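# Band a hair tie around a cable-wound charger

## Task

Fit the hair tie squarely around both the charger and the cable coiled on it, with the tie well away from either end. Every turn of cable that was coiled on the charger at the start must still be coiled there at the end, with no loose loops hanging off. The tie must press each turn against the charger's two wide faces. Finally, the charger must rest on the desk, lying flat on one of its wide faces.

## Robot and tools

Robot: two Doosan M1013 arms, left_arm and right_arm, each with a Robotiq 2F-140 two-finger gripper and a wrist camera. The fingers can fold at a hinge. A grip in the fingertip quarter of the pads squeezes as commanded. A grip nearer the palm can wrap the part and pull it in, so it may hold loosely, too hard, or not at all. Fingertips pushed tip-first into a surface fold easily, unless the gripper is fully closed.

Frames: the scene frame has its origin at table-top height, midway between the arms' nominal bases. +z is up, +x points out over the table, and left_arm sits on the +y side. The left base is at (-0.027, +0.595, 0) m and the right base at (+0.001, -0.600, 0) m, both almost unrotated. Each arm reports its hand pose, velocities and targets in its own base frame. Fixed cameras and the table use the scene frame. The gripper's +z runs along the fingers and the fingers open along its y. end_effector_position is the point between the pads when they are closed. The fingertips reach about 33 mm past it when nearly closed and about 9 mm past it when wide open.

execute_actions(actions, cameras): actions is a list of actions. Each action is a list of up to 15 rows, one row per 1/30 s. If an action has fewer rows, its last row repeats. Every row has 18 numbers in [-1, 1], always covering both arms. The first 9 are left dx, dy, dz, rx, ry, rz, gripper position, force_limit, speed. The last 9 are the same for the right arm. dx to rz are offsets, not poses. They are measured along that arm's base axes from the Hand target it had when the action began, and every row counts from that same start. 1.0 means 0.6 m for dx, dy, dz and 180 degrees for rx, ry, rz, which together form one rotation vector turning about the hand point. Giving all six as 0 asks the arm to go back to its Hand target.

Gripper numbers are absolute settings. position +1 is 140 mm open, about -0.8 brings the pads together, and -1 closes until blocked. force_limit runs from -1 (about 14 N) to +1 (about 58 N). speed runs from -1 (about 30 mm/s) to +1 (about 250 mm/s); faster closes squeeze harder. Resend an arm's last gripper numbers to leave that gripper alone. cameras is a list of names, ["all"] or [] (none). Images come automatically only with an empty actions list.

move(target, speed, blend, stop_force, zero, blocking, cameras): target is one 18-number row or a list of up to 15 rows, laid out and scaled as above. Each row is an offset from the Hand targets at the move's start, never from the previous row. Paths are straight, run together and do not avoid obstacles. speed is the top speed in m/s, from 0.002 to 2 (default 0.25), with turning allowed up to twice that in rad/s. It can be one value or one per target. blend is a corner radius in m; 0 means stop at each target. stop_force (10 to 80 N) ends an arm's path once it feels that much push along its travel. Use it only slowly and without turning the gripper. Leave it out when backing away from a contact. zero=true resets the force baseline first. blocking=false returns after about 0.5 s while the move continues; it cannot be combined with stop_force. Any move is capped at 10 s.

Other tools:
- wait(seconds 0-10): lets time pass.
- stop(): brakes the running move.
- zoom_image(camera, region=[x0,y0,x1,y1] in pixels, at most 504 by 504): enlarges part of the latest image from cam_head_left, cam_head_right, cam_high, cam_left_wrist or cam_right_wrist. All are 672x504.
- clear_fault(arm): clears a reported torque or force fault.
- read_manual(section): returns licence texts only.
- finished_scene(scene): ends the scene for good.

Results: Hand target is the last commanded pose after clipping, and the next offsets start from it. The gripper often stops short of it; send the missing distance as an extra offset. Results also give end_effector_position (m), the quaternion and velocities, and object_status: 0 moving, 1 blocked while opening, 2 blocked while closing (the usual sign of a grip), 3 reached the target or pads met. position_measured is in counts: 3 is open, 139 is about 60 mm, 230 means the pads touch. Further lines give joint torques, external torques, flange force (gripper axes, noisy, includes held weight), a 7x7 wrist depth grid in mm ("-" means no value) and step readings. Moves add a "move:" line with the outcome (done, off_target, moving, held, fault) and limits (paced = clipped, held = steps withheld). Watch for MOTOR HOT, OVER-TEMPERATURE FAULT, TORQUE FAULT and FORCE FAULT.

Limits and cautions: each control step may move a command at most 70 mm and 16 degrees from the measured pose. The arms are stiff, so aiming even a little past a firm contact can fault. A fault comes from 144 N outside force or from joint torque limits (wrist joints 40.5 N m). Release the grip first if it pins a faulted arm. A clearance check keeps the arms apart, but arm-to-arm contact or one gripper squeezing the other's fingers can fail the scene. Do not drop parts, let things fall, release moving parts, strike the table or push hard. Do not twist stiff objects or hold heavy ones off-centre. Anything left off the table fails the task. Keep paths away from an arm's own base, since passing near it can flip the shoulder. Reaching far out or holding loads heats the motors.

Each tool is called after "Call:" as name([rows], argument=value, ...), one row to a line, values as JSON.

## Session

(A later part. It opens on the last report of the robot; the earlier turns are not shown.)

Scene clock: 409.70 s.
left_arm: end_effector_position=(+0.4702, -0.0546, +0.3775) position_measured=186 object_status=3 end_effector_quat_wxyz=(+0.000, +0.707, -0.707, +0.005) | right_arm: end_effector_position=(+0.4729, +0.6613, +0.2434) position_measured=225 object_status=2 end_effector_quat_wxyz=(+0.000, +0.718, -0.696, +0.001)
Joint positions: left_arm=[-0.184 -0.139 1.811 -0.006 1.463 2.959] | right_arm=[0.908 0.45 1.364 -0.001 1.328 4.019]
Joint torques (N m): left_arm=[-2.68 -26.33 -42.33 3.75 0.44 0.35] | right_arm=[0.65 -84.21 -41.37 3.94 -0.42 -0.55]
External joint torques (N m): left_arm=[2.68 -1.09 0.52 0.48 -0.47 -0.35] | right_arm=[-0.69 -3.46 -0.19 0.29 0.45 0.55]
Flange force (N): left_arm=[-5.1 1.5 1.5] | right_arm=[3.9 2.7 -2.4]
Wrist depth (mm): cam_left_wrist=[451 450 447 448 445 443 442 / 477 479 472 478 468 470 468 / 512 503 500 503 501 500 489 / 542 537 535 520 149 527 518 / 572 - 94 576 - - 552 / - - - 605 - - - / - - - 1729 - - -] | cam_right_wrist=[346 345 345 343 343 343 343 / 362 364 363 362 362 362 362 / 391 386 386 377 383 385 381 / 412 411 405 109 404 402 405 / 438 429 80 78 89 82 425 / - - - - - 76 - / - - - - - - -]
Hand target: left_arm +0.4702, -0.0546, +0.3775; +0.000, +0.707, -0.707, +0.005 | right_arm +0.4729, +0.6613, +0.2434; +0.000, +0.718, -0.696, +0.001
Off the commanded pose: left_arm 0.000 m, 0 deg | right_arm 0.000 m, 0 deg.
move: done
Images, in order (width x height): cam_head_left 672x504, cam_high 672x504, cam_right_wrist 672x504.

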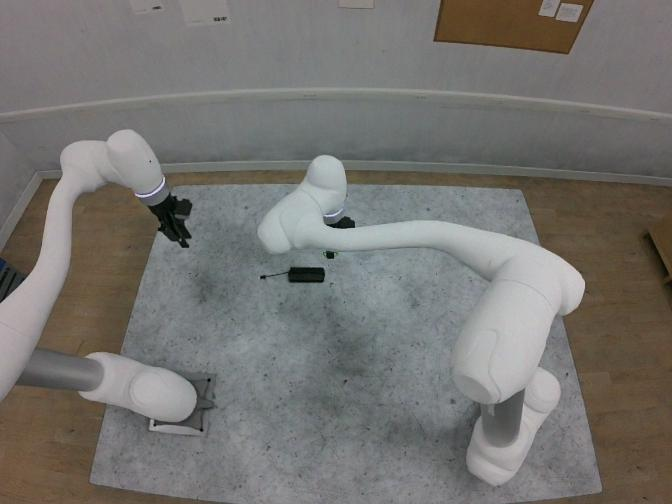

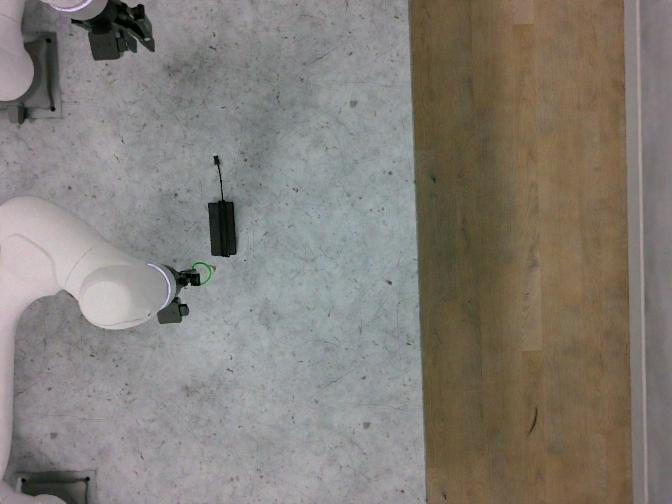

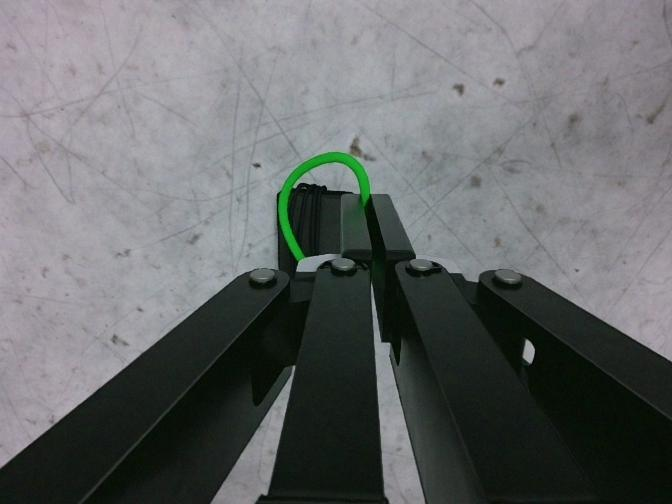

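Call:
move([
  [0,0,0,0,0,0,-0.45,-1,-1,-0.039,0.165,0,0,0,-0.01,-1,-1,-1],
  [0,0,0,0,0,0,-0.45,-1,-1,-0.039,0.165,-0.22,0,0,-0.01,-1,-1,-1],
  [0,0,0,0,0,0,-0.45,-1,-1,-0.039,0.165,-0.309,0,0,-0.01,-1,-1,-1],
], speed=[0.2,0.2,0.05], cameras=["cam_right_wrist","cam_high"])

Call:
zoom_image(camera="cam_high", region=[160, 180, 260, 280])

Scene clock: 423.37 s.
left_arm: end_effector_position=(+0.4702, -0.0546, +0.3775) position_measured=186 object_status=3 end_effector_quat_wxyz=(+0.000, +0.707, -0.707, +0.005) | right_arm: end_effector_position=(+0.4495, +0.7603, +0.0581) position_measured=225 object_status=2 end_effector_quat_wxyz=(+0.000, +0.707, -0.707, +0.001)
Joint positions: left_arm=[-0.184 -0.139 1.811 -0.006 1.463 2.959] | right_arm=[0.998 0.665 1.369 -0.001 1.109 4.141]
Joint torques (N m): left_arm=[-2.79 -26.3 -42.37 3.69 0.42 0.38] | right_arm=[0.4 -99.63 -38.37 3.59 -0.73 -0.43]
External joint torques (N m): left_arm=[2.81 -1.11 0.55 0.54 -0.46 -0.38] | right_arm=[-0.2 -3.7 0.15 0.32 0.77 0.43]
Flange force (N): left_arm=[-5.3 1.5 1.5] | right_arm=[4.1 2.7 -3.7]
Wrist depth (mm): cam_left_wrist=[454 452 449 447 448 441 440 / 479 476 473 475 452 469 466 / 510 505 502 500 495 497 487 / 542 536 526 518 148 526 524 / 576 - 94 579 - - 551 / - - - 610 - - - / - - - 1757 - - -] | cam_right_wrist=[174 172 170 172 173 172 172 / 186 180 156 181 183 182 182 / 196 193 166 166 194 193 192 / 208 206 172 118 201 205 205 / 223 216 80 78 89 82 213 / - - - - - 76 - / - - - - - - -]
Hand target: left_arm +0.4702, -0.0546, +0.3775; +0.000, +0.707, -0.707, +0.005 | right_arm +0.4495, +0.7603, +0.0580; +0.000, +0.707, -0.707, +0.001
Off the commanded pose: left_arm 0.000 m, 0 deg | right_arm 0.000 m, 0 deg.
move: done
Images, in order (width x height): cam_high 672x504, cam_right_wrist 672x504.

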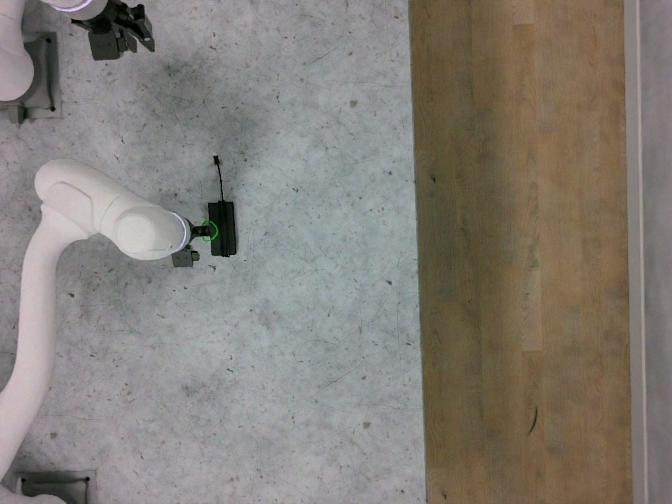

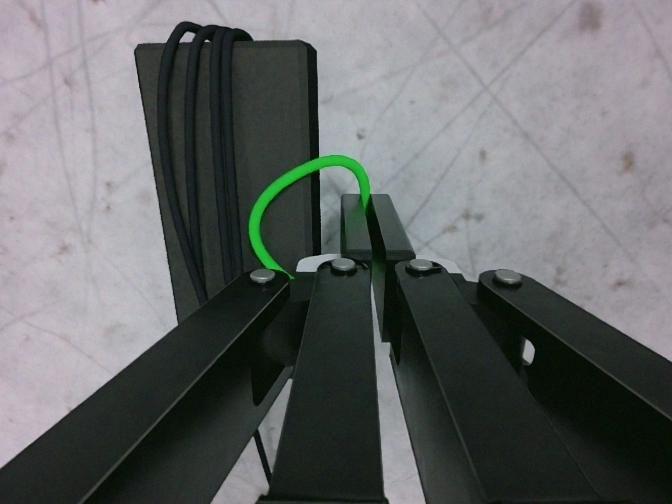

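Scaled by 5.040 from the camera's 672x504 image, which has a finer 960x720 frame.

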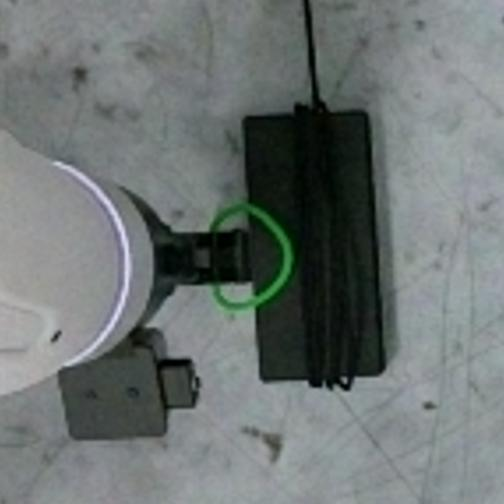

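Call:
move([
  [0,0,0,0,0,0,-0.45,-1,-1,-0.0035,0,0.0,0,0,0,-1,-1,-1],
  [0,0,0,0,0,0,-0.45,-1,-1,-0.0035,0,-0.003,0,0,0,-0.72,-1,-1],
], speed=0.03, cameras=["cam_right_wrist","cam_high"])

Call:
move(target=[0,0,0,0,0,0,-0.45,-1,-1,0,0,0.05,0,0,0,-0.72,-1,-1], speed=0.03, cameras=["cam_right_wrist","cam_high"])

Call:
zoom_image(camera="cam_high", region=[160, 180, 260, 280])

Scene clock: 439.50 s.
left_arm: end_effector_position=(+0.4702, -0.0546, +0.3775) position_measured=186 object_status=3 end_effector_quat_wxyz=(+0.000, +0.707, -0.707, +0.005) | right_arm: end_effector_position=(+0.4474, +0.7603, +0.0562) position_measured=219 object_status=3 end_effector_quat_wxyz=(+0.000, +0.707, -0.707, +0.001)
Joint positions: left_arm=[-0.184 -0.139 1.811 -0.006 1.463 2.959] | right_arm=[1 0.665 1.373 -0.001 1.105 4.143]
Joint torques (N m): left_arm=[-3.05 -26.19 -42.31 3.73 0.46 0.31] | right_arm=[0.52 -99.62 -38.12 3.59 -0.44 -0.43]
External joint torques (N m): left_arm=[3.02 -1.41 0.15 0.53 -0.51 -0.31] | right_arm=[-0.4 -3.29 0.11 0.3 0.48 0.43]
Flange force (N): left_arm=[-5.9 1.4 0.9] | right_arm=[3.9 2.3 -3.0]
Wrist depth (mm): cam_left_wrist=[453 449 449 447 445 445 444 / 478 477 474 475 470 470 464 / 505 502 508 505 495 494 486 / 538 532 531 523 149 527 521 / 570 - 94 565 - - 549 / - - - 606 - - - / - - - - - - -] | cam_right_wrist=[172 168 168 169 172 172 171 / 184 161 155 179 181 180 180 / 193 189 163 183 191 191 191 / 206 201 173 111 198 201 203 / 220 214 79 78 89 84 211 / - - - - - 77 - / - - - - - - -]
Hand target: left_arm +0.4702, -0.0546, +0.3775; +0.000, +0.707, -0.707, +0.005 | right_arm +0.4474, +0.7603, +0.0562; +0.000, +0.707, -0.707, +0.001
Off the commanded pose: left_arm 0.000 m, 0 deg | right_arm 0.000 m, 0 deg.
move: done
Images, in order (width x height): cam_high 672x504, cam_right_wrist 672x504.

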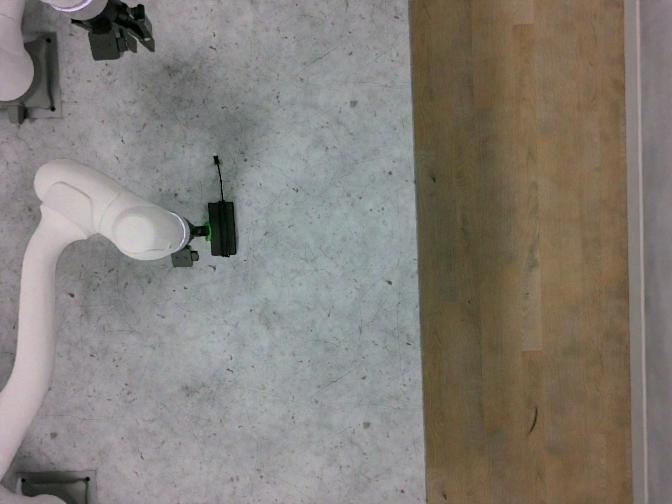

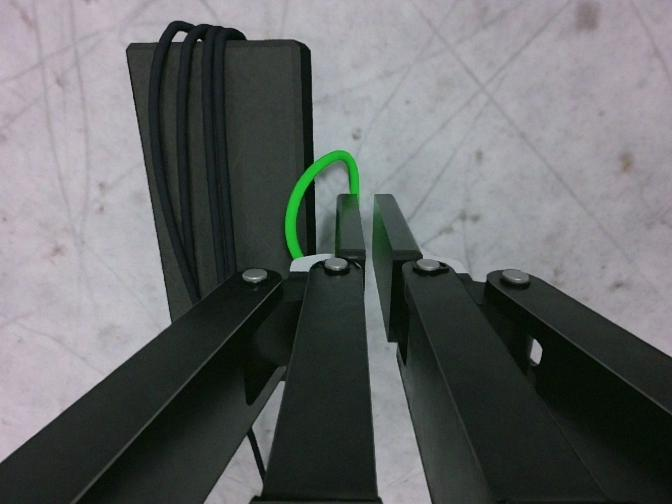

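Scene clock: 440.80 s.
left_arm: end_effector_position=(+0.4702, -0.0546, +0.3775) position_measured=186 object_status=3 end_effector_quat_wxyz=(+0.000, +0.707, -0.707, +0.005) | right_arm: end_effector_position=(+0.4474, +0.7603, +0.0862) position_measured=219 object_status=3 end_effector_quat_wxyz=(+0.000, +0.707, -0.707, +0.001)
Joint positions: left_arm=[-0.184 -0.139 1.811 -0.006 1.463 2.959] | right_arm=[1 0.644 1.35 -0.001 1.148 4.143]
Joint torques (N m): left_arm=[-2.74 -26.36 -42.43 3.73 0.47 0.34] | right_arm=[0.55 -98.65 -39.15 3.62 -0.44 -0.43]
External joint torques (N m): left_arm=[2.67 -1.11 0.52 0.5 -0.5 -0.34] | right_arm=[-0.66 -3.71 0.16 0.36 0.47 0.43]
Flange force (N): left_arm=[-5.1 1.5 1.5] | right_arm=[4.9 2.6 -3.1]
Wrist depth (mm): cam_left_wrist=[453 449 449 444 447 444 441 / 482 480 481 472 472 470 462 / 508 502 503 501 501 495 492 / 548 535 532 517 148 526 520 / 572 - 94 572 - - 553 / - - - 610 - - - / - - - - - - -] | cam_right_wrist=[200 200 195 199 198 198 198 / 212 209 184 208 209 209 208 / 225 224 195 210 222 221 222 / 239 239 204 110 230 233 236 / 256 78 79 78 89 84 244 / - - - - - 78 - / - - - - - - -]
Hand target: left_arm +0.4702, -0.0546, +0.3775; +0.000, +0.707, -0.707, +0.005 | right_arm +0.4474, +0.7603, +0.0862; +0.000, +0.707, -0.707, +0.001
Off the commanded pose: left_arm 0.000 m, 0 deg | right_arm 0.000 m, 0 deg.
move: done
Images, in order (width x height): cam_high 672x504, cam_right_wrist 672x504.

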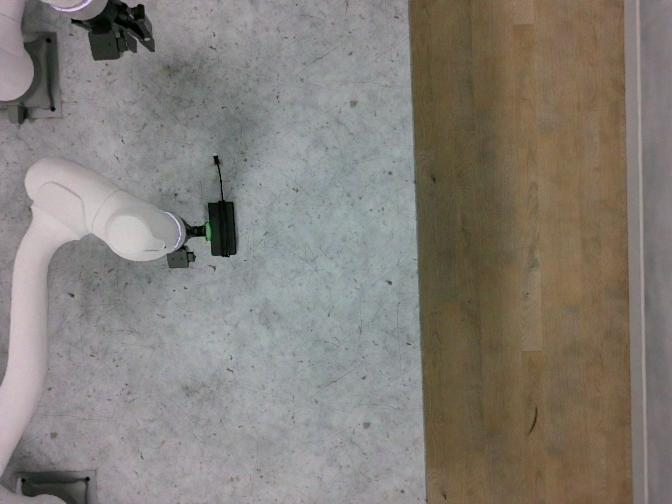

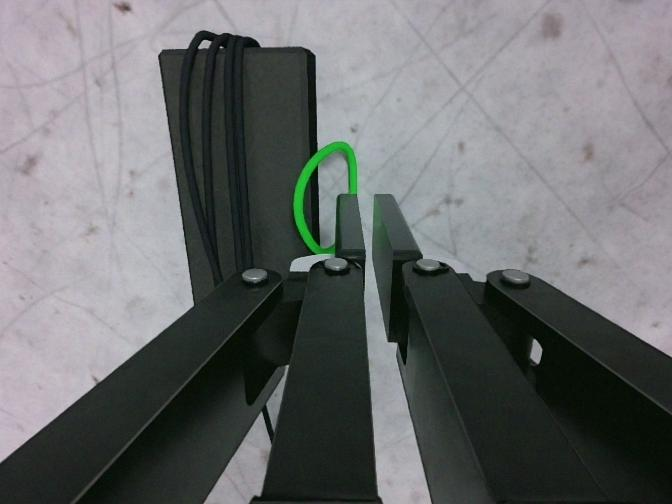

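Scaled by 5.040 from the camera's 672x504 image, which has a finer 960x720 frame.

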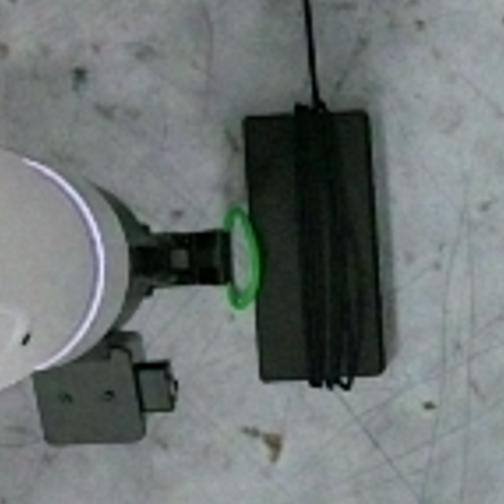

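Call:
move([
  [0,0,0,0,0,0,-0.45,-1,-1,0.048,-0.0125,0.02,0,0,0,-0.42,-1,-1],
  [0,0,0,0,0,0,-0.45,-1,-1,0.048,-0.0125,-0.04,0,0,0,-0.42,-1,-1],
], speed=0.05, cameras=["cam_right_wrist","cam_high"])

Call:
zoom_image(camera="cam_high", region=[160, 180, 260, 280])

Scene clock: 464.10 s.
left_arm: end_effector_position=(+0.4702, -0.0546, +0.3775) position_measured=186 object_status=3 end_effector_quat_wxyz=(+0.000, +0.707, -0.707, +0.005) | right_arm: end_effector_position=(+0.4762, +0.7528, +0.0623) position_measured=182 object_status=3 end_effector_quat_wxyz=(+0.000, +0.707, -0.707, +0.001)
Joint positions: left_arm=[-0.184 -0.139 1.811 -0.006 1.463 2.959] | right_arm=[0.968 0.673 1.346 -0.001 1.123 4.111]
Joint torques (N m): left_arm=[-3.2 -26.25 -42.37 3.75 0.51 0.32] | right_arm=[0.44 -100.85 -38.63 3.63 -0.54 -0.43]
External joint torques (N m): left_arm=[3.25 -1.12 0.61 0.48 -0.53 -0.32] | right_arm=[-0.42 -3.68 0.01 0.31 0.57 0.43]
Flange force (N): left_arm=[-6.4 1.4 1.7] | right_arm=[4.1 2.6 -3.4]
Wrist depth (mm): cam_left_wrist=[454 450 451 454 444 443 442 / 478 474 476 471 473 472 464 / 511 511 503 496 498 497 494 / 536 542 529 137 148 528 518 / 572 - 94 576 - - 549 / - - - 610 - - - / - - - - - - -] | cam_right_wrist=[178 178 176 177 176 177 176 / 188 188 167 158 186 186 186 / 200 199 175 167 196 197 197 / 213 212 189 155 142 208 209 / 224 79 89 190 142 79 84 / - - - 243 - - 71 / - - - 262 - - -]
Hand target: left_arm +0.4702, -0.0546, +0.3775; +0.000, +0.707, -0.707, +0.005 | right_arm +0.4762, +0.7528, +0.0622; +0.000, +0.707, -0.707, +0.001
Off the commanded pose: left_arm 0.000 m, 0 deg | right_arm 0.000 m, 0 deg.
move: done
Images, in order (width x height): cam_high 672x504, cam_right_wrist 672x504.

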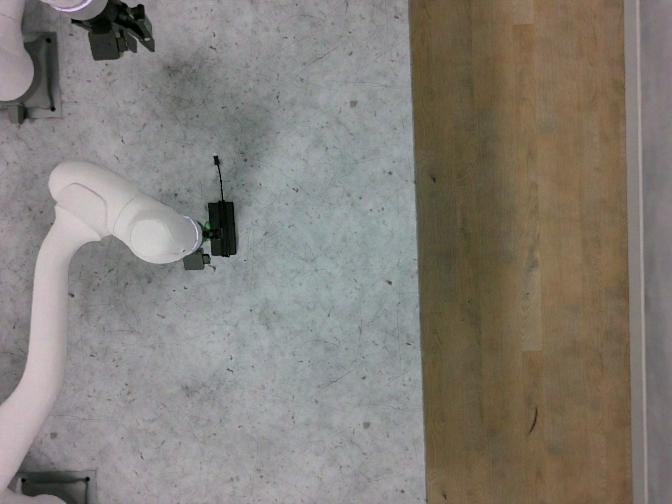

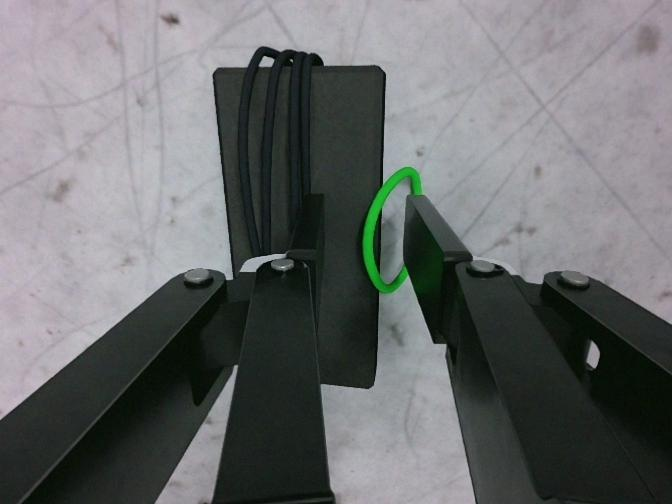

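Scaled by 5.040 from the camera's 672x504 image, which has a finer 960x720 frame.

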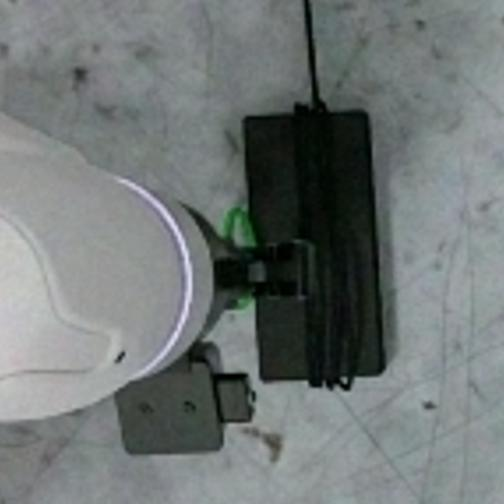

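Call:
move(target=[0,0,0,0,0,0,-0.45,-1,-1,0,0,0,0,0,0,-1,-1,-1], cameras=["cam_right_wrist"])

Call:
move(target=[0,0,0,0,0,0,-0.45,-1,-1,0,0,0.15,0,0,0,-1,-1,-1], speed=0.05, cameras=["cam_right_wrist","cam_high","cam_head_left"])

Call:
zoom_image(camera="cam_head_left", region=[250, 200, 370, 300])

Call:
zoom_image(camera="cam_high", region=[160, 180, 260, 280])

Scene clock: 473.63 s.
left_arm: end_effector_position=(+0.4702, -0.0546, +0.3775) position_measured=186 object_status=3 end_effector_quat_wxyz=(+0.000, +0.707, -0.707, +0.005) | right_arm: end_effector_position=(+0.4762, +0.7528, +0.0622) position_measured=225 object_status=2 end_effector_quat_wxyz=(+0.000, +0.707, -0.707, +0.001)
Joint positions: left_arm=[-0.184 -0.139 1.811 -0.006 1.463 2.959] | right_arm=[0.968 0.673 1.346 -0.001 1.123 4.111]
Joint torques (N m): left_arm=[-2.97 -26.4 -42.53 3.76 0.47 0.34] | right_arm=[-1.38 -99.17 -38.41 3.03 -1.11 -0.42]
External joint torques (N m): left_arm=[2.92 -0.91 0.77 0.46 -0.5 -0.34] | right_arm=[1.35 -5.09 -0.14 0.91 1.14 0.42]
Flange force (N): left_arm=[-5.7 1.5 2.0] | right_arm=[3.9 4.8 -5.4]
Wrist depth (mm): cam_left_wrist=[454 454 447 454 443 444 444 / 477 475 474 474 472 464 465 / 509 504 498 496 500 498 494 / 542 532 527 516 148 522 520 / 576 - 94 573 - - 555 / - - - 601 - - - / - - - - - - -] | cam_right_wrist=[178 178 176 176 177 177 176 / 188 188 166 159 186 186 186 / 199 199 178 166 198 198 197 / 212 212 185 113 205 209 209 / 224 220 80 78 89 82 218 / - - - - - 76 - / - - - - - - -]
Hand target: left_arm +0.4702, -0.0546, +0.3775; +0.000, +0.707, -0.707, +0.005 | right_arm +0.4762, +0.7528, +0.0622; +0.000, +0.707, -0.707, +0.001
Off the commanded pose: left_arm 0.000 m, 0 deg | right_arm 0.000 m, 0 deg.
move: done
Images, in order (width x height): cam_right_wrist 672x504.

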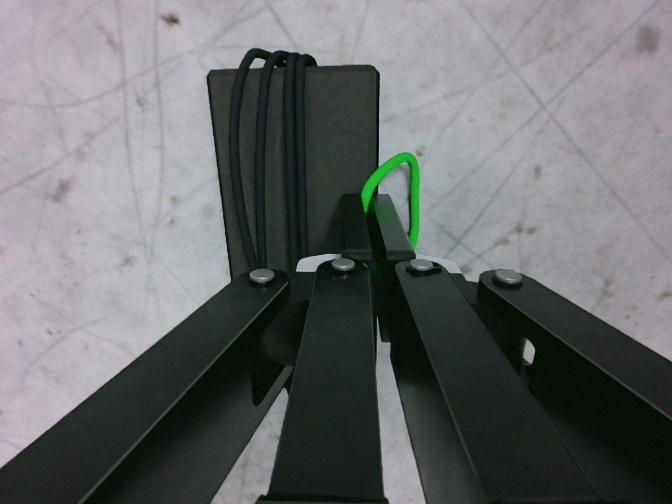

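Scene clock: 475.73 s.
left_arm: end_effector_position=(+0.4702, -0.0546, +0.3775) position_measured=186 object_status=3 end_effector_quat_wxyz=(+0.000, +0.707, -0.707, +0.005) | right_arm: end_effector_position=(+0.4761, +0.7528, +0.1521) position_measured=225 object_status=2 end_effector_quat_wxyz=(+0.000, +0.707, -0.707, +0.001)
Joint positions: left_arm=[-0.184 -0.139 1.811 -0.006 1.463 2.959] | right_arm=[0.968 0.617 1.269 -0.001 1.256 4.111]
Joint torques (N m): left_arm=[-2.77 -26.35 -42.4 3.78 0.45 0.34] | right_arm=[0.37 -98.12 -40.73 3.81 -0.7 -0.48]
External joint torques (N m): left_arm=[2.7 -1.08 0.51 0.45 -0.48 -0.34] | right_arm=[-0.27 -3.49 0.15 0.34 0.73 0.48]
Flange force (N): left_arm=[-5.2 1.5 1.5] | right_arm=[4.3 3.0 -2.8]
Wrist depth (mm): cam_left_wrist=[452 449 449 450 444 443 443 / 484 475 480 470 465 465 467 / 508 508 498 502 480 498 497 / 541 538 527 518 122 526 523 / 573 - 94 572 - - 552 / - - - 611 - - - / - - - 1757 - - -] | cam_right_wrist=[261 259 261 258 257 258 258 / 276 277 270 248 275 273 272 / 293 292 292 256 290 290 287 / 312 310 306 109 305 304 307 / 332 78 80 78 89 82 320 / - - - - - 76 - / - - - - - - -]
Hand target: left_arm +0.4702, -0.0546, +0.3775; +0.000, +0.707, -0.707, +0.005 | right_arm +0.4762, +0.7528, +0.1522; +0.000, +0.707, -0.707, +0.001
Off the commanded pose: left_arm 0.000 m, 0 deg | right_arm 0.000 m, 0 deg.
move: done
Images, in order (width x height): cam_head_left 672x504, cam_high 672x504, cam_right_wrist 672x504.

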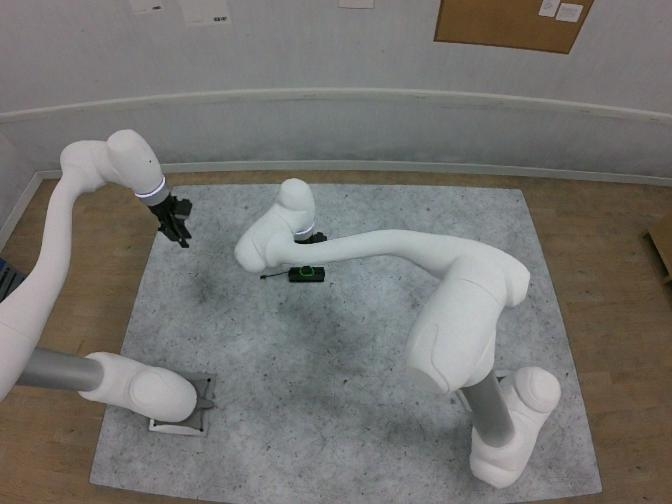

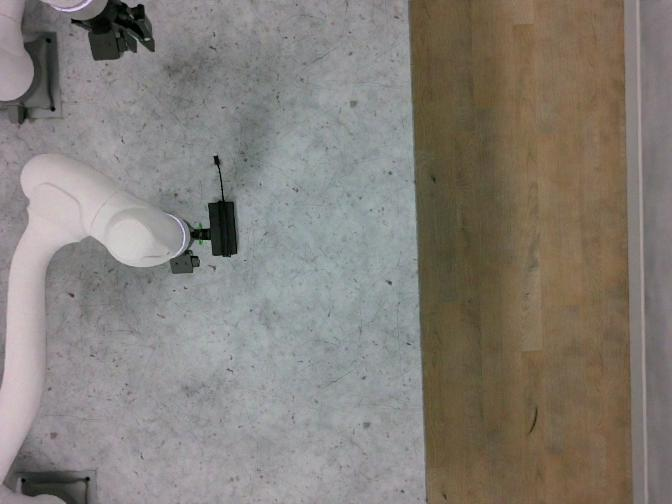

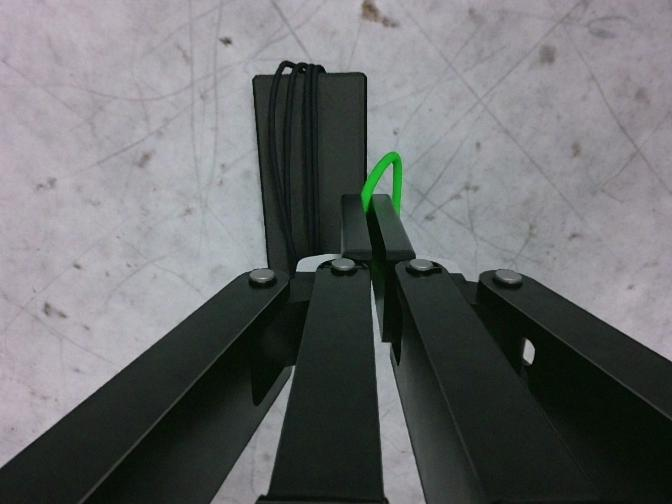

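Scaled by 4.200 from the camera's 672x504 image, which has a finer 960x720 frame.

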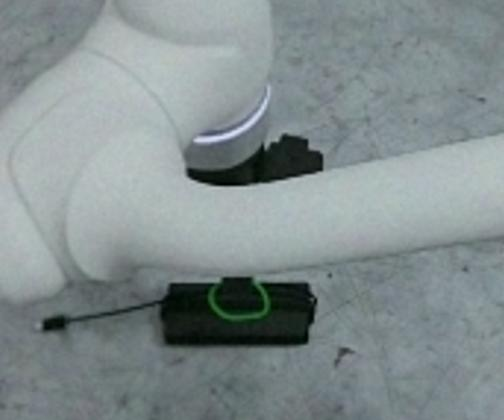

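Scaled by 5.040 from the camera's 672x504 image, which has a finer 960x720 frame.

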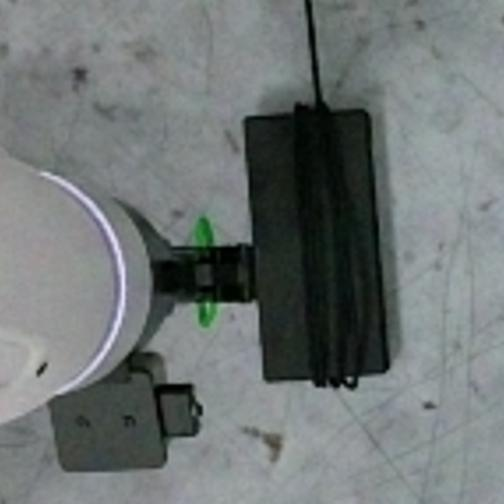

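Call:
move([
  [0,0.1,0,-0.385,0.385,0.385,-0.6,-1,-0.5,0,0,0.1,0,0,0.2,-1,-1,-1],
  [0.012,-0.45,-0.21,-0.385,0.385,0.385,-1,-1,-0.5,-0.052,-0.083,0.247,0,0,0.5,-1,-1,-1],
], speed=0.2, blend=[0.02,0], cameras=["all"])

Scene clock: 519.03 s.
left_arm: end_effector_position=(+0.4774, -0.3246, +0.2515) position_measured=232 object_status=3 end_effector_quat_wxyz=(+0.705, +0.709, +0.002, +0.003) | right_arm: end_effector_position=(+0.4450, +0.7030, +0.3004) position_measured=225 object_status=2 end_effector_quat_wxyz=(+0.000, +1.000, +0.000, +0.001)
Joint positions: left_arm=[-0.056 0.326 2.301 -1.623 1.535 2.628] | right_arm=[0.965 0.463 1.241 -0.001 1.437 2.536]
Joint torques (N m): left_arm=[-3.36 -48.38 -17.56 -1.68 2.92 0.37] | right_arm=[0.48 -86.31 -42.28 3.98 -0.52 -0.43]
External joint torques (N m): left_arm=[3.38 -2.08 0.35 0.19 -0.5 -0.32] | right_arm=[-0.3 -3.84 -0.29 0.34 0.48 0.43]
Flange force (N): left_arm=[-2.2 4.6 -7.0] | right_arm=[-3.0 4.4 -2.1]
Wrist depth (mm): cam_left_wrist=[337 467 796 - - - 2406 / 340 481 790 2108 - 6148 - / 328 526 922 2699 289 263 250 / 340 517 820 - - - 572 / 343 423 - - - 84 645 / - - - - - - - / - - - - - - -] | cam_right_wrist=[400 398 390 392 398 396 395 / 423 417 391 414 416 419 415 / 440 443 445 440 440 440 441 / 478 472 469 109 464 465 471 / 506 78 80 78 89 82 489 / - - - - - 76 - / - - - - - - -]
Hand target: left_arm +0.4774, -0.3246, +0.2515; +0.705, +0.709, +0.002, +0.003 | right_arm +0.4450, +0.7030, +0.3004; +0.000, +1.000, +0.000, +0.001
Off the commanded pose: left_arm 0.000 m, 0 deg | right_arm 0.000 m, 0 deg.
move: done

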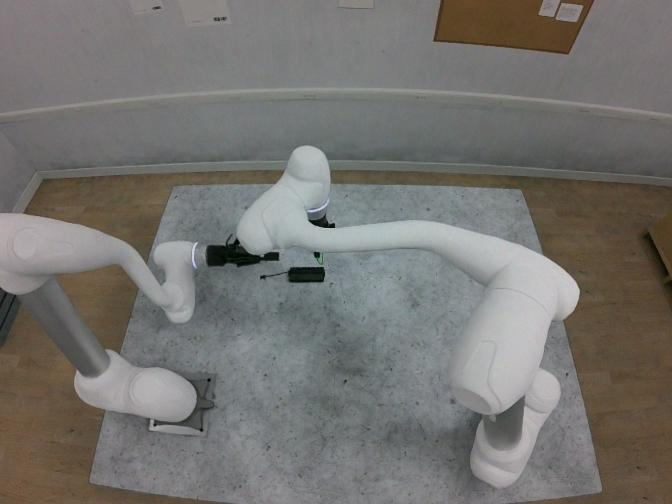

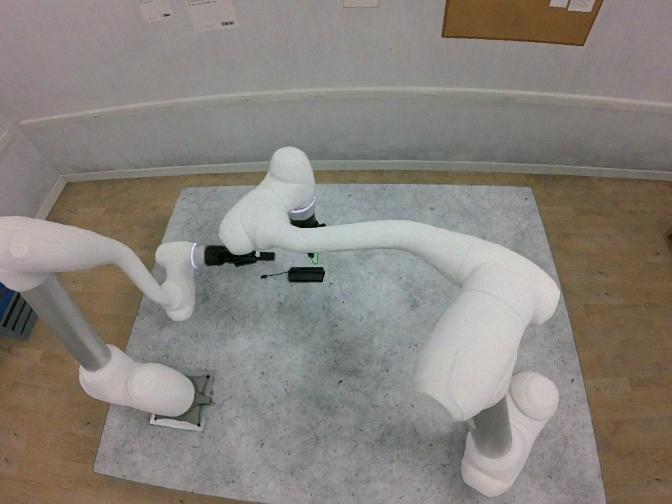

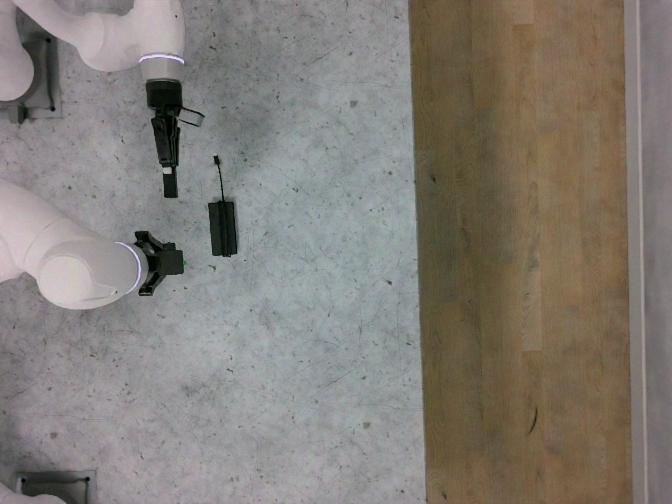

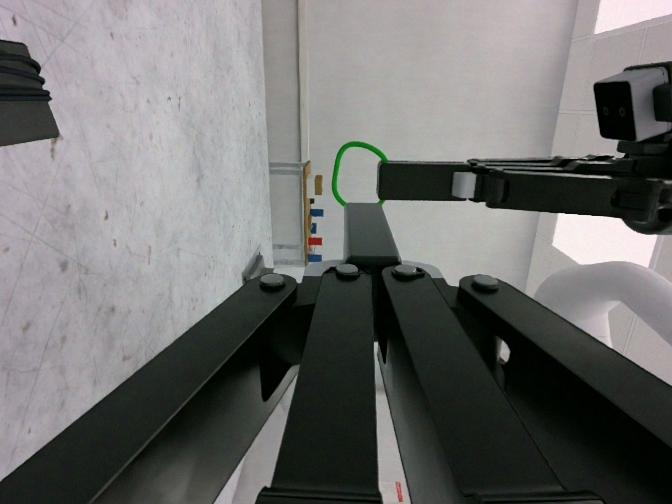

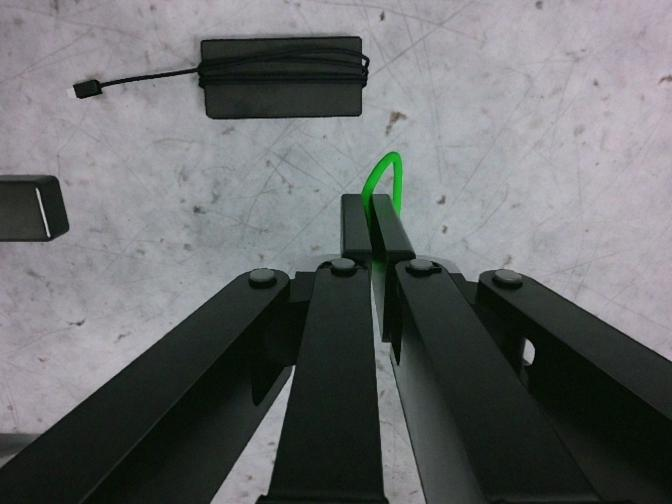

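Call:
move([
  [0,-0.18,0.0033,0,0,0,-1,-1,-0.5,0,0,0,0,0,0,-1,-1,-1],
], speed=0.1, cameras=["cam_left_wrist","cam_right_wrist"])

Scene clock: 531.93 s.
left_arm: end_effector_position=(+0.4774, -0.4325, +0.2535) position_measured=232 object_status=3 end_effector_quat_wxyz=(+0.705, +0.709, +0.002, +0.003) | right_arm: end_effector_position=(+0.4450, +0.7030, +0.3004) position_measured=225 object_status=2 end_effector_quat_wxyz=(+0.000, +1.000, +0.000, +0.001)
Joint positions: left_arm=[-0.279 0.333 2.281 -1.817 1.424 2.632] | right_arm=[0.965 0.463 1.241 -0.001 1.437 2.536]
Joint torques (N m): left_arm=[-3.44 -50.07 -18.74 -2.14 2.96 0.4] | right_arm=[0.56 -86.05 -42.29 3.98 -0.51 -0.45]
External joint torques (N m): left_arm=[3.54 -2.34 0.41 0.28 -0.53 -0.35] | right_arm=[-0.56 -3.07 -0.04 0.32 0.47 0.45]
Flange force (N): left_arm=[-0.7 5.2 -7.7] | right_arm=[-2.4 4.0 -1.6]
Wrist depth (mm): cam_left_wrist=[339 511 892 - 2459 2667 2432 / 343 483 922 2951 - 3255 - / 345 484 814 202 189 3458 201 / 344 483 889 - 187 186 161 / 344 432 - - - 86 586 / - - - - - - - / - - - - - - -] | cam_right_wrist=[402 401 389 390 396 394 395 / 425 420 414 414 419 417 422 / 438 193 186 430 441 442 439 / 163 477 184 109 463 458 471 / 514 78 80 78 89 82 488 / - - - - - 76 - / - - - - - - -]
Hand target: left_arm +0.4774, -0.4326, +0.2535; +0.705, +0.709, +0.002, +0.003 | right_arm +0.4450, +0.7030, +0.3004; +0.000, +1.000, +0.000, +0.001
Off the commanded pose: left_arm 0.000 m, 0 deg | right_arm 0.000 m, 0 deg.
move: done
Images, in order (width x height): cam_left_wrist 672x504, cam_right_wrist 672x504.

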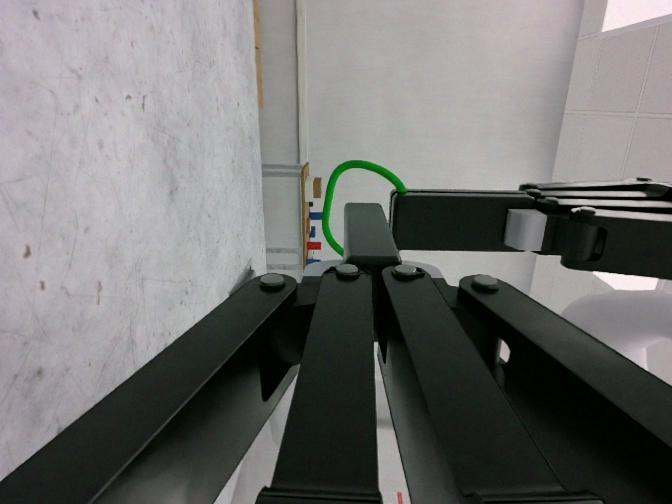

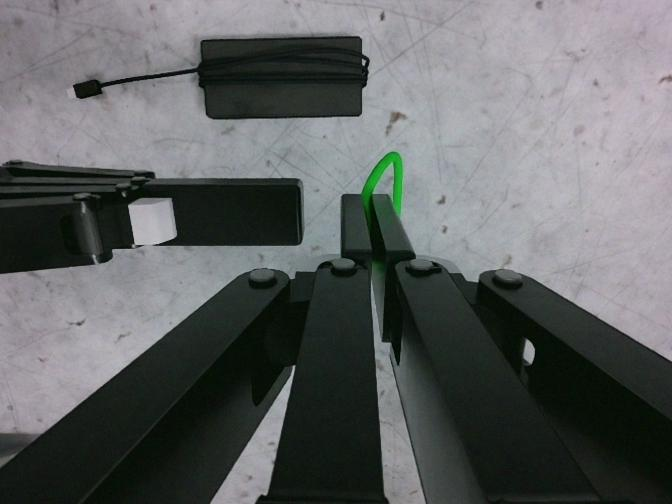

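Call:
move([
  [0,-0.112,0,0,0,0,-1,-1,-0.5,0,0,0,0,0,0,-1,-1,-1],
], speed=0.05, cameras=["cam_left_wrist","cam_right_wrist"])

Scene clock: 538.60 s.
left_arm: end_effector_position=(+0.4774, -0.4998, +0.2535) position_measured=232 object_status=3 end_effector_quat_wxyz=(+0.705, +0.709, +0.002, +0.003) | right_arm: end_effector_position=(+0.4450, +0.7030, +0.3004) position_measured=225 object_status=2 end_effector_quat_wxyz=(+0.000, +1.000, +0.000, +0.001)
Joint positions: left_arm=[-0.407 0.353 2.247 -1.929 1.357 2.638] | right_arm=[0.965 0.463 1.241 -0.001 1.437 2.536]
Joint torques (N m): left_arm=[-3.47 -52.92 -19.75 -2.4 3.07 0.41] | right_arm=[0.52 -86.01 -42.22 3.98 -0.5 -0.46]
External joint torques (N m): left_arm=[3.48 -2.42 0.31 0.31 -0.63 -0.36] | right_arm=[-0.51 -3.49 -0.2 0.33 0.46 0.46]
Flange force (N): left_arm=[0.3 5.5 -7.3] | right_arm=[-2.6 4.3 -1.9]
Wrist depth (mm): cam_left_wrist=[339 472 892 - 2766 2604 - / 341 479 814 2912 3353 - 3032 / 344 483 811 - 3032 3952 - / 344 490 814 - 121 124 120 / 347 430 - - - 86 116 / - - - - - - - / - - - - - - -] | cam_right_wrist=[398 397 394 391 397 397 396 / 424 422 421 416 417 416 418 / 171 197 435 188 433 439 444 / 143 149 156 113 184 464 468 / 508 78 80 78 89 82 484 / - - - - - 76 - / - - - - - - -]
Hand target: left_arm +0.4774, -0.4998, +0.2535; +0.705, +0.709, +0.002, +0.003 | right_arm +0.4450, +0.7030, +0.3004; +0.000, +1.000, +0.000, +0.001
Off the commanded pose: left_arm 0.000 m, 0 deg | right_arm 0.000 m, 0 deg.
move: done
Images, in order (width x height): cam_left_wrist 672x504, cam_right_wrist 672x504.

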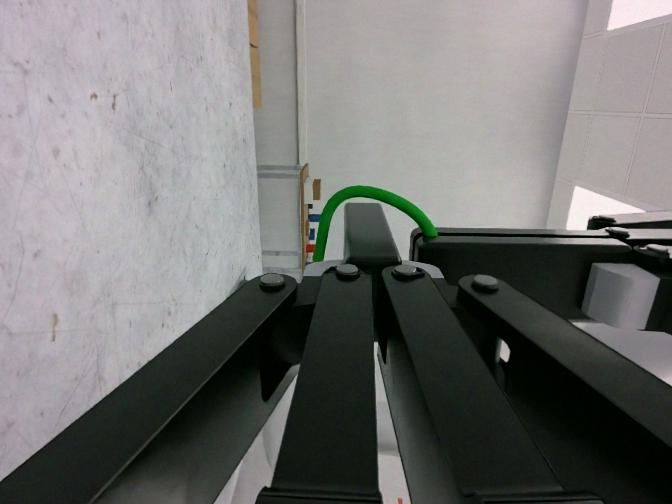

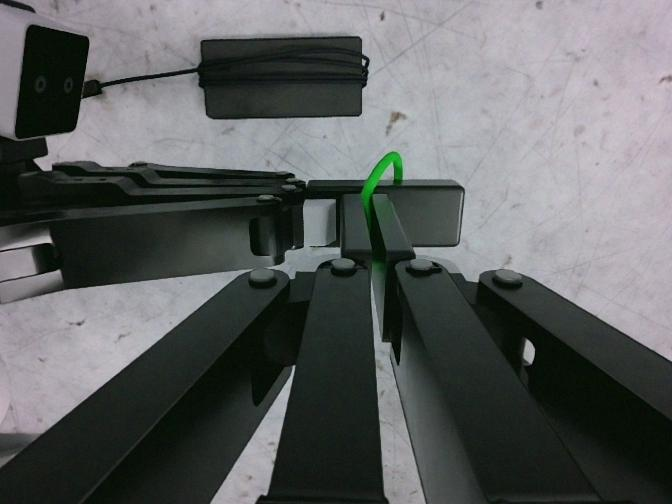

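Call:
move([
  [0,0.01,-0.012,0,0,0,-1,-1,-1,0,0,0,0,0,0,-1,-1,-1],
  [0,0.01,-0.012,0,0,0,-0.65,-1,-1,0,0,0,0,0,0,-1,-1,-1],
  [0,0.01,-0.023,0,0,0,-0.65,-1,-1,0,0,0,0,0,0,-1,-1,-1],
  [0,0.01,-0.023,0,0,0,-0.5,-1,-1,0,0,0,0,0,0,-1,-1,-1],
], speed=0.03, cameras=["cam_left_wrist","cam_right_wrist"])

Scene clock: 550.33 s.
left_arm: end_effector_position=(+0.4774, -0.4938, +0.2397) position_measured=192 object_status=0 end_effector_quat_wxyz=(+0.705, +0.709, +0.002, +0.003) | right_arm: end_effector_position=(+0.4450, +0.7030, +0.3004) position_measured=225 object_status=2 end_effector_quat_wxyz=(+0.000, +1.000, +0.000, +0.001)
Joint positions: left_arm=[-0.396 0.375 2.256 -1.925 1.373 2.666] | right_arm=[0.965 0.463 1.241 -0.001 1.437 2.536]
Joint torques (N m): left_arm=[-3.05 -52.55 -17.62 -1.88 2.15 0.34] | right_arm=[0.69 -88.47 -43.84 4.12 -0.66 -0.43]
External joint torques (N m): left_arm=[2.88 -3.76 -0.73 -0.11 0.33 -0.29] | right_arm=[-0.6 -1.5 1.24 0.21 0.62 0.43]
Flange force (N): left_arm=[0.1 7.3 -6.3] | right_arm=[-2.6 4.5 0.4]
Wrist depth (mm): cam_left_wrist=[321 451 848 3255 - - - / 320 456 774 - - - 2380 / 324 456 871 2912 - 3162 2635 / 327 458 703 3816 129 127 128 / 311 - 94 868 - - 133 / - - - - - - - / - - - - - - -] | cam_right_wrist=[402 398 387 389 393 395 392 / 421 419 417 423 416 419 414 / 187 203 212 210 432 440 439 / 153 156 160 113 186 466 469 / 511 78 80 78 89 82 485 / - - - - - 76 - / - - - - - - -]
Hand target: left_arm +0.4774, -0.4938, +0.2397; +0.705, +0.709, +0.002, +0.003 | right_arm +0.4450, +0.7030, +0.3004; +0.000, +1.000, +0.000, +0.001
Off the commanded pose: left_arm 0.000 m, 0 deg | right_arm 0.000 m, 0 deg.
move: done
Images, in order (width x height): cam_left_wrist 672x504, cam_right_wrist 672x504.

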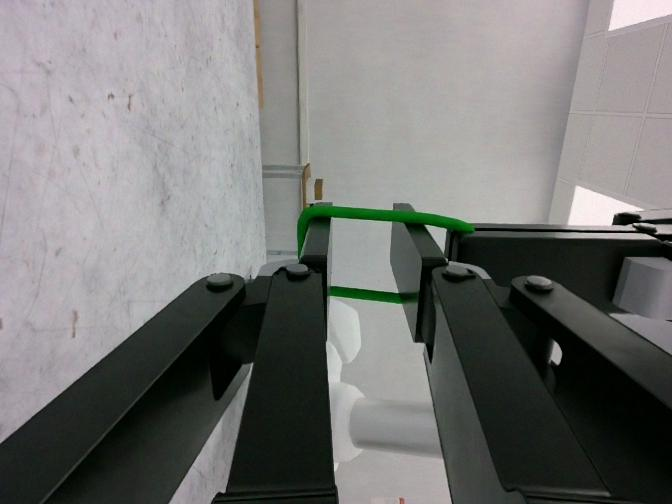

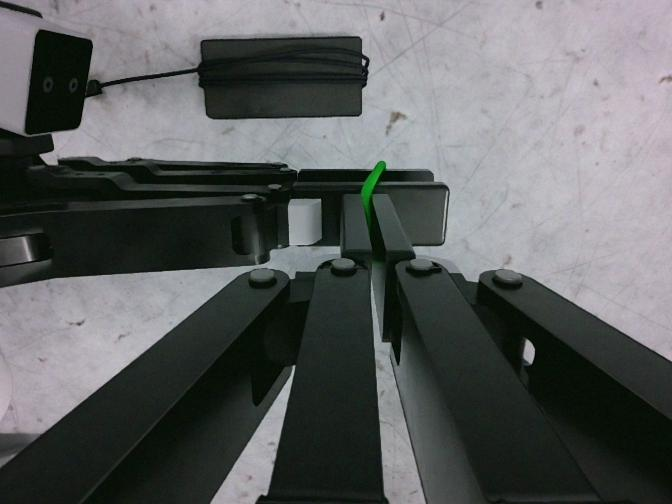

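Call:
move([
  [0,0,0,0,0,0,-0.5,-1,-1,0,0,0,0,0,0,-0.72,-1,-1],
  [0,0,0,0,0,0,-0.5,-1,-1,0,0,0.1,0,0,0,-0.72,-1,-1],
], speed=0.05, cameras=["cam_left_wrist","cam_right_wrist"])

Scene clock: 556.60 s.
left_arm: end_effector_position=(+0.4774, -0.4938, +0.2397) position_measured=192 object_status=3 end_effector_quat_wxyz=(+0.705, +0.709, +0.002, +0.003) | right_arm: end_effector_position=(+0.4449, +0.7030, +0.3604) position_measured=219 object_status=3 end_effector_quat_wxyz=(+0.000, +1.000, +0.000, +0.001)
Joint positions: left_arm=[-0.396 0.375 2.256 -1.925 1.373 2.666] | right_arm=[0.965 0.454 1.146 -0.001 1.54 2.536]
Joint torques (N m): left_arm=[-2.68 -54.15 -18.58 -2.24 2.93 0.41] | right_arm=[0.47 -85.66 -42.64 4 -0.61 -0.42]
External joint torques (N m): left_arm=[2.83 -2.17 0.46 0.27 -0.46 -0.36] | right_arm=[-0.15 -3.49 -0.15 0.36 0.57 0.42]
Flange force (N): left_arm=[-0.2 4.9 -6.3] | right_arm=[-3.1 4.3 -1.5]
Wrist depth (mm): cam_left_wrist=[320 449 845 - - 2732 2951 / 321 453 763 - - - - / 325 454 763 - - 3458 - / 325 460 709 - 112 - 130 / 309 - 94 - - - 146 / - - - - - - - / - - - - - - -] | cam_right_wrist=[458 457 450 447 452 450 450 / 471 481 470 476 473 479 475 / 224 211 230 235 492 503 504 / 544 543 535 109 522 529 533 / 409 78 79 78 89 83 555 / - - - - - 78 - / - - - - - - -]
Hand target: left_arm +0.4774, -0.4938, +0.2397; +0.705, +0.709, +0.002, +0.003 | right_arm +0.4450, +0.7030, +0.3604; +0.000, +1.000, +0.000, +0.001
Off the commanded pose: left_arm 0.000 m, 0 deg | right_arm 0.000 m, 0 deg.
move: done
Images, in order (width x height): cam_left_wrist 672x504, cam_right_wrist 672x504.

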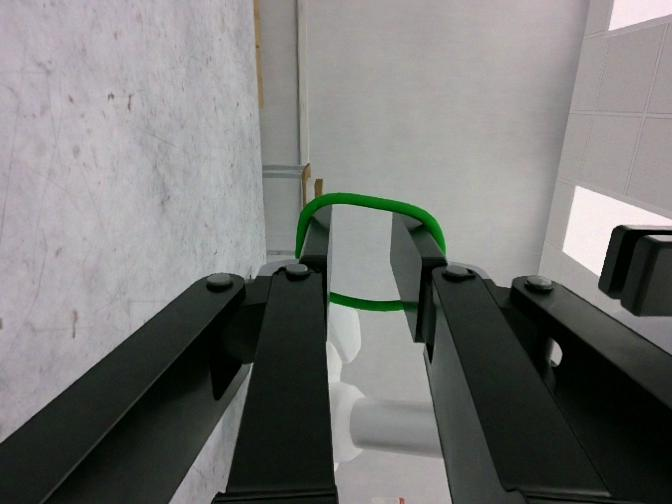

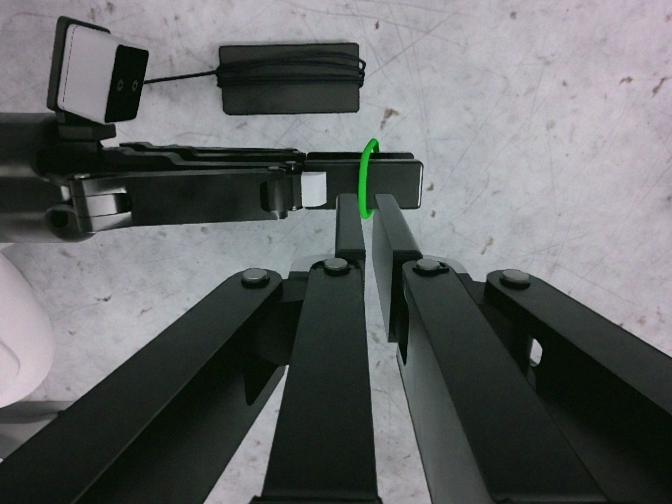

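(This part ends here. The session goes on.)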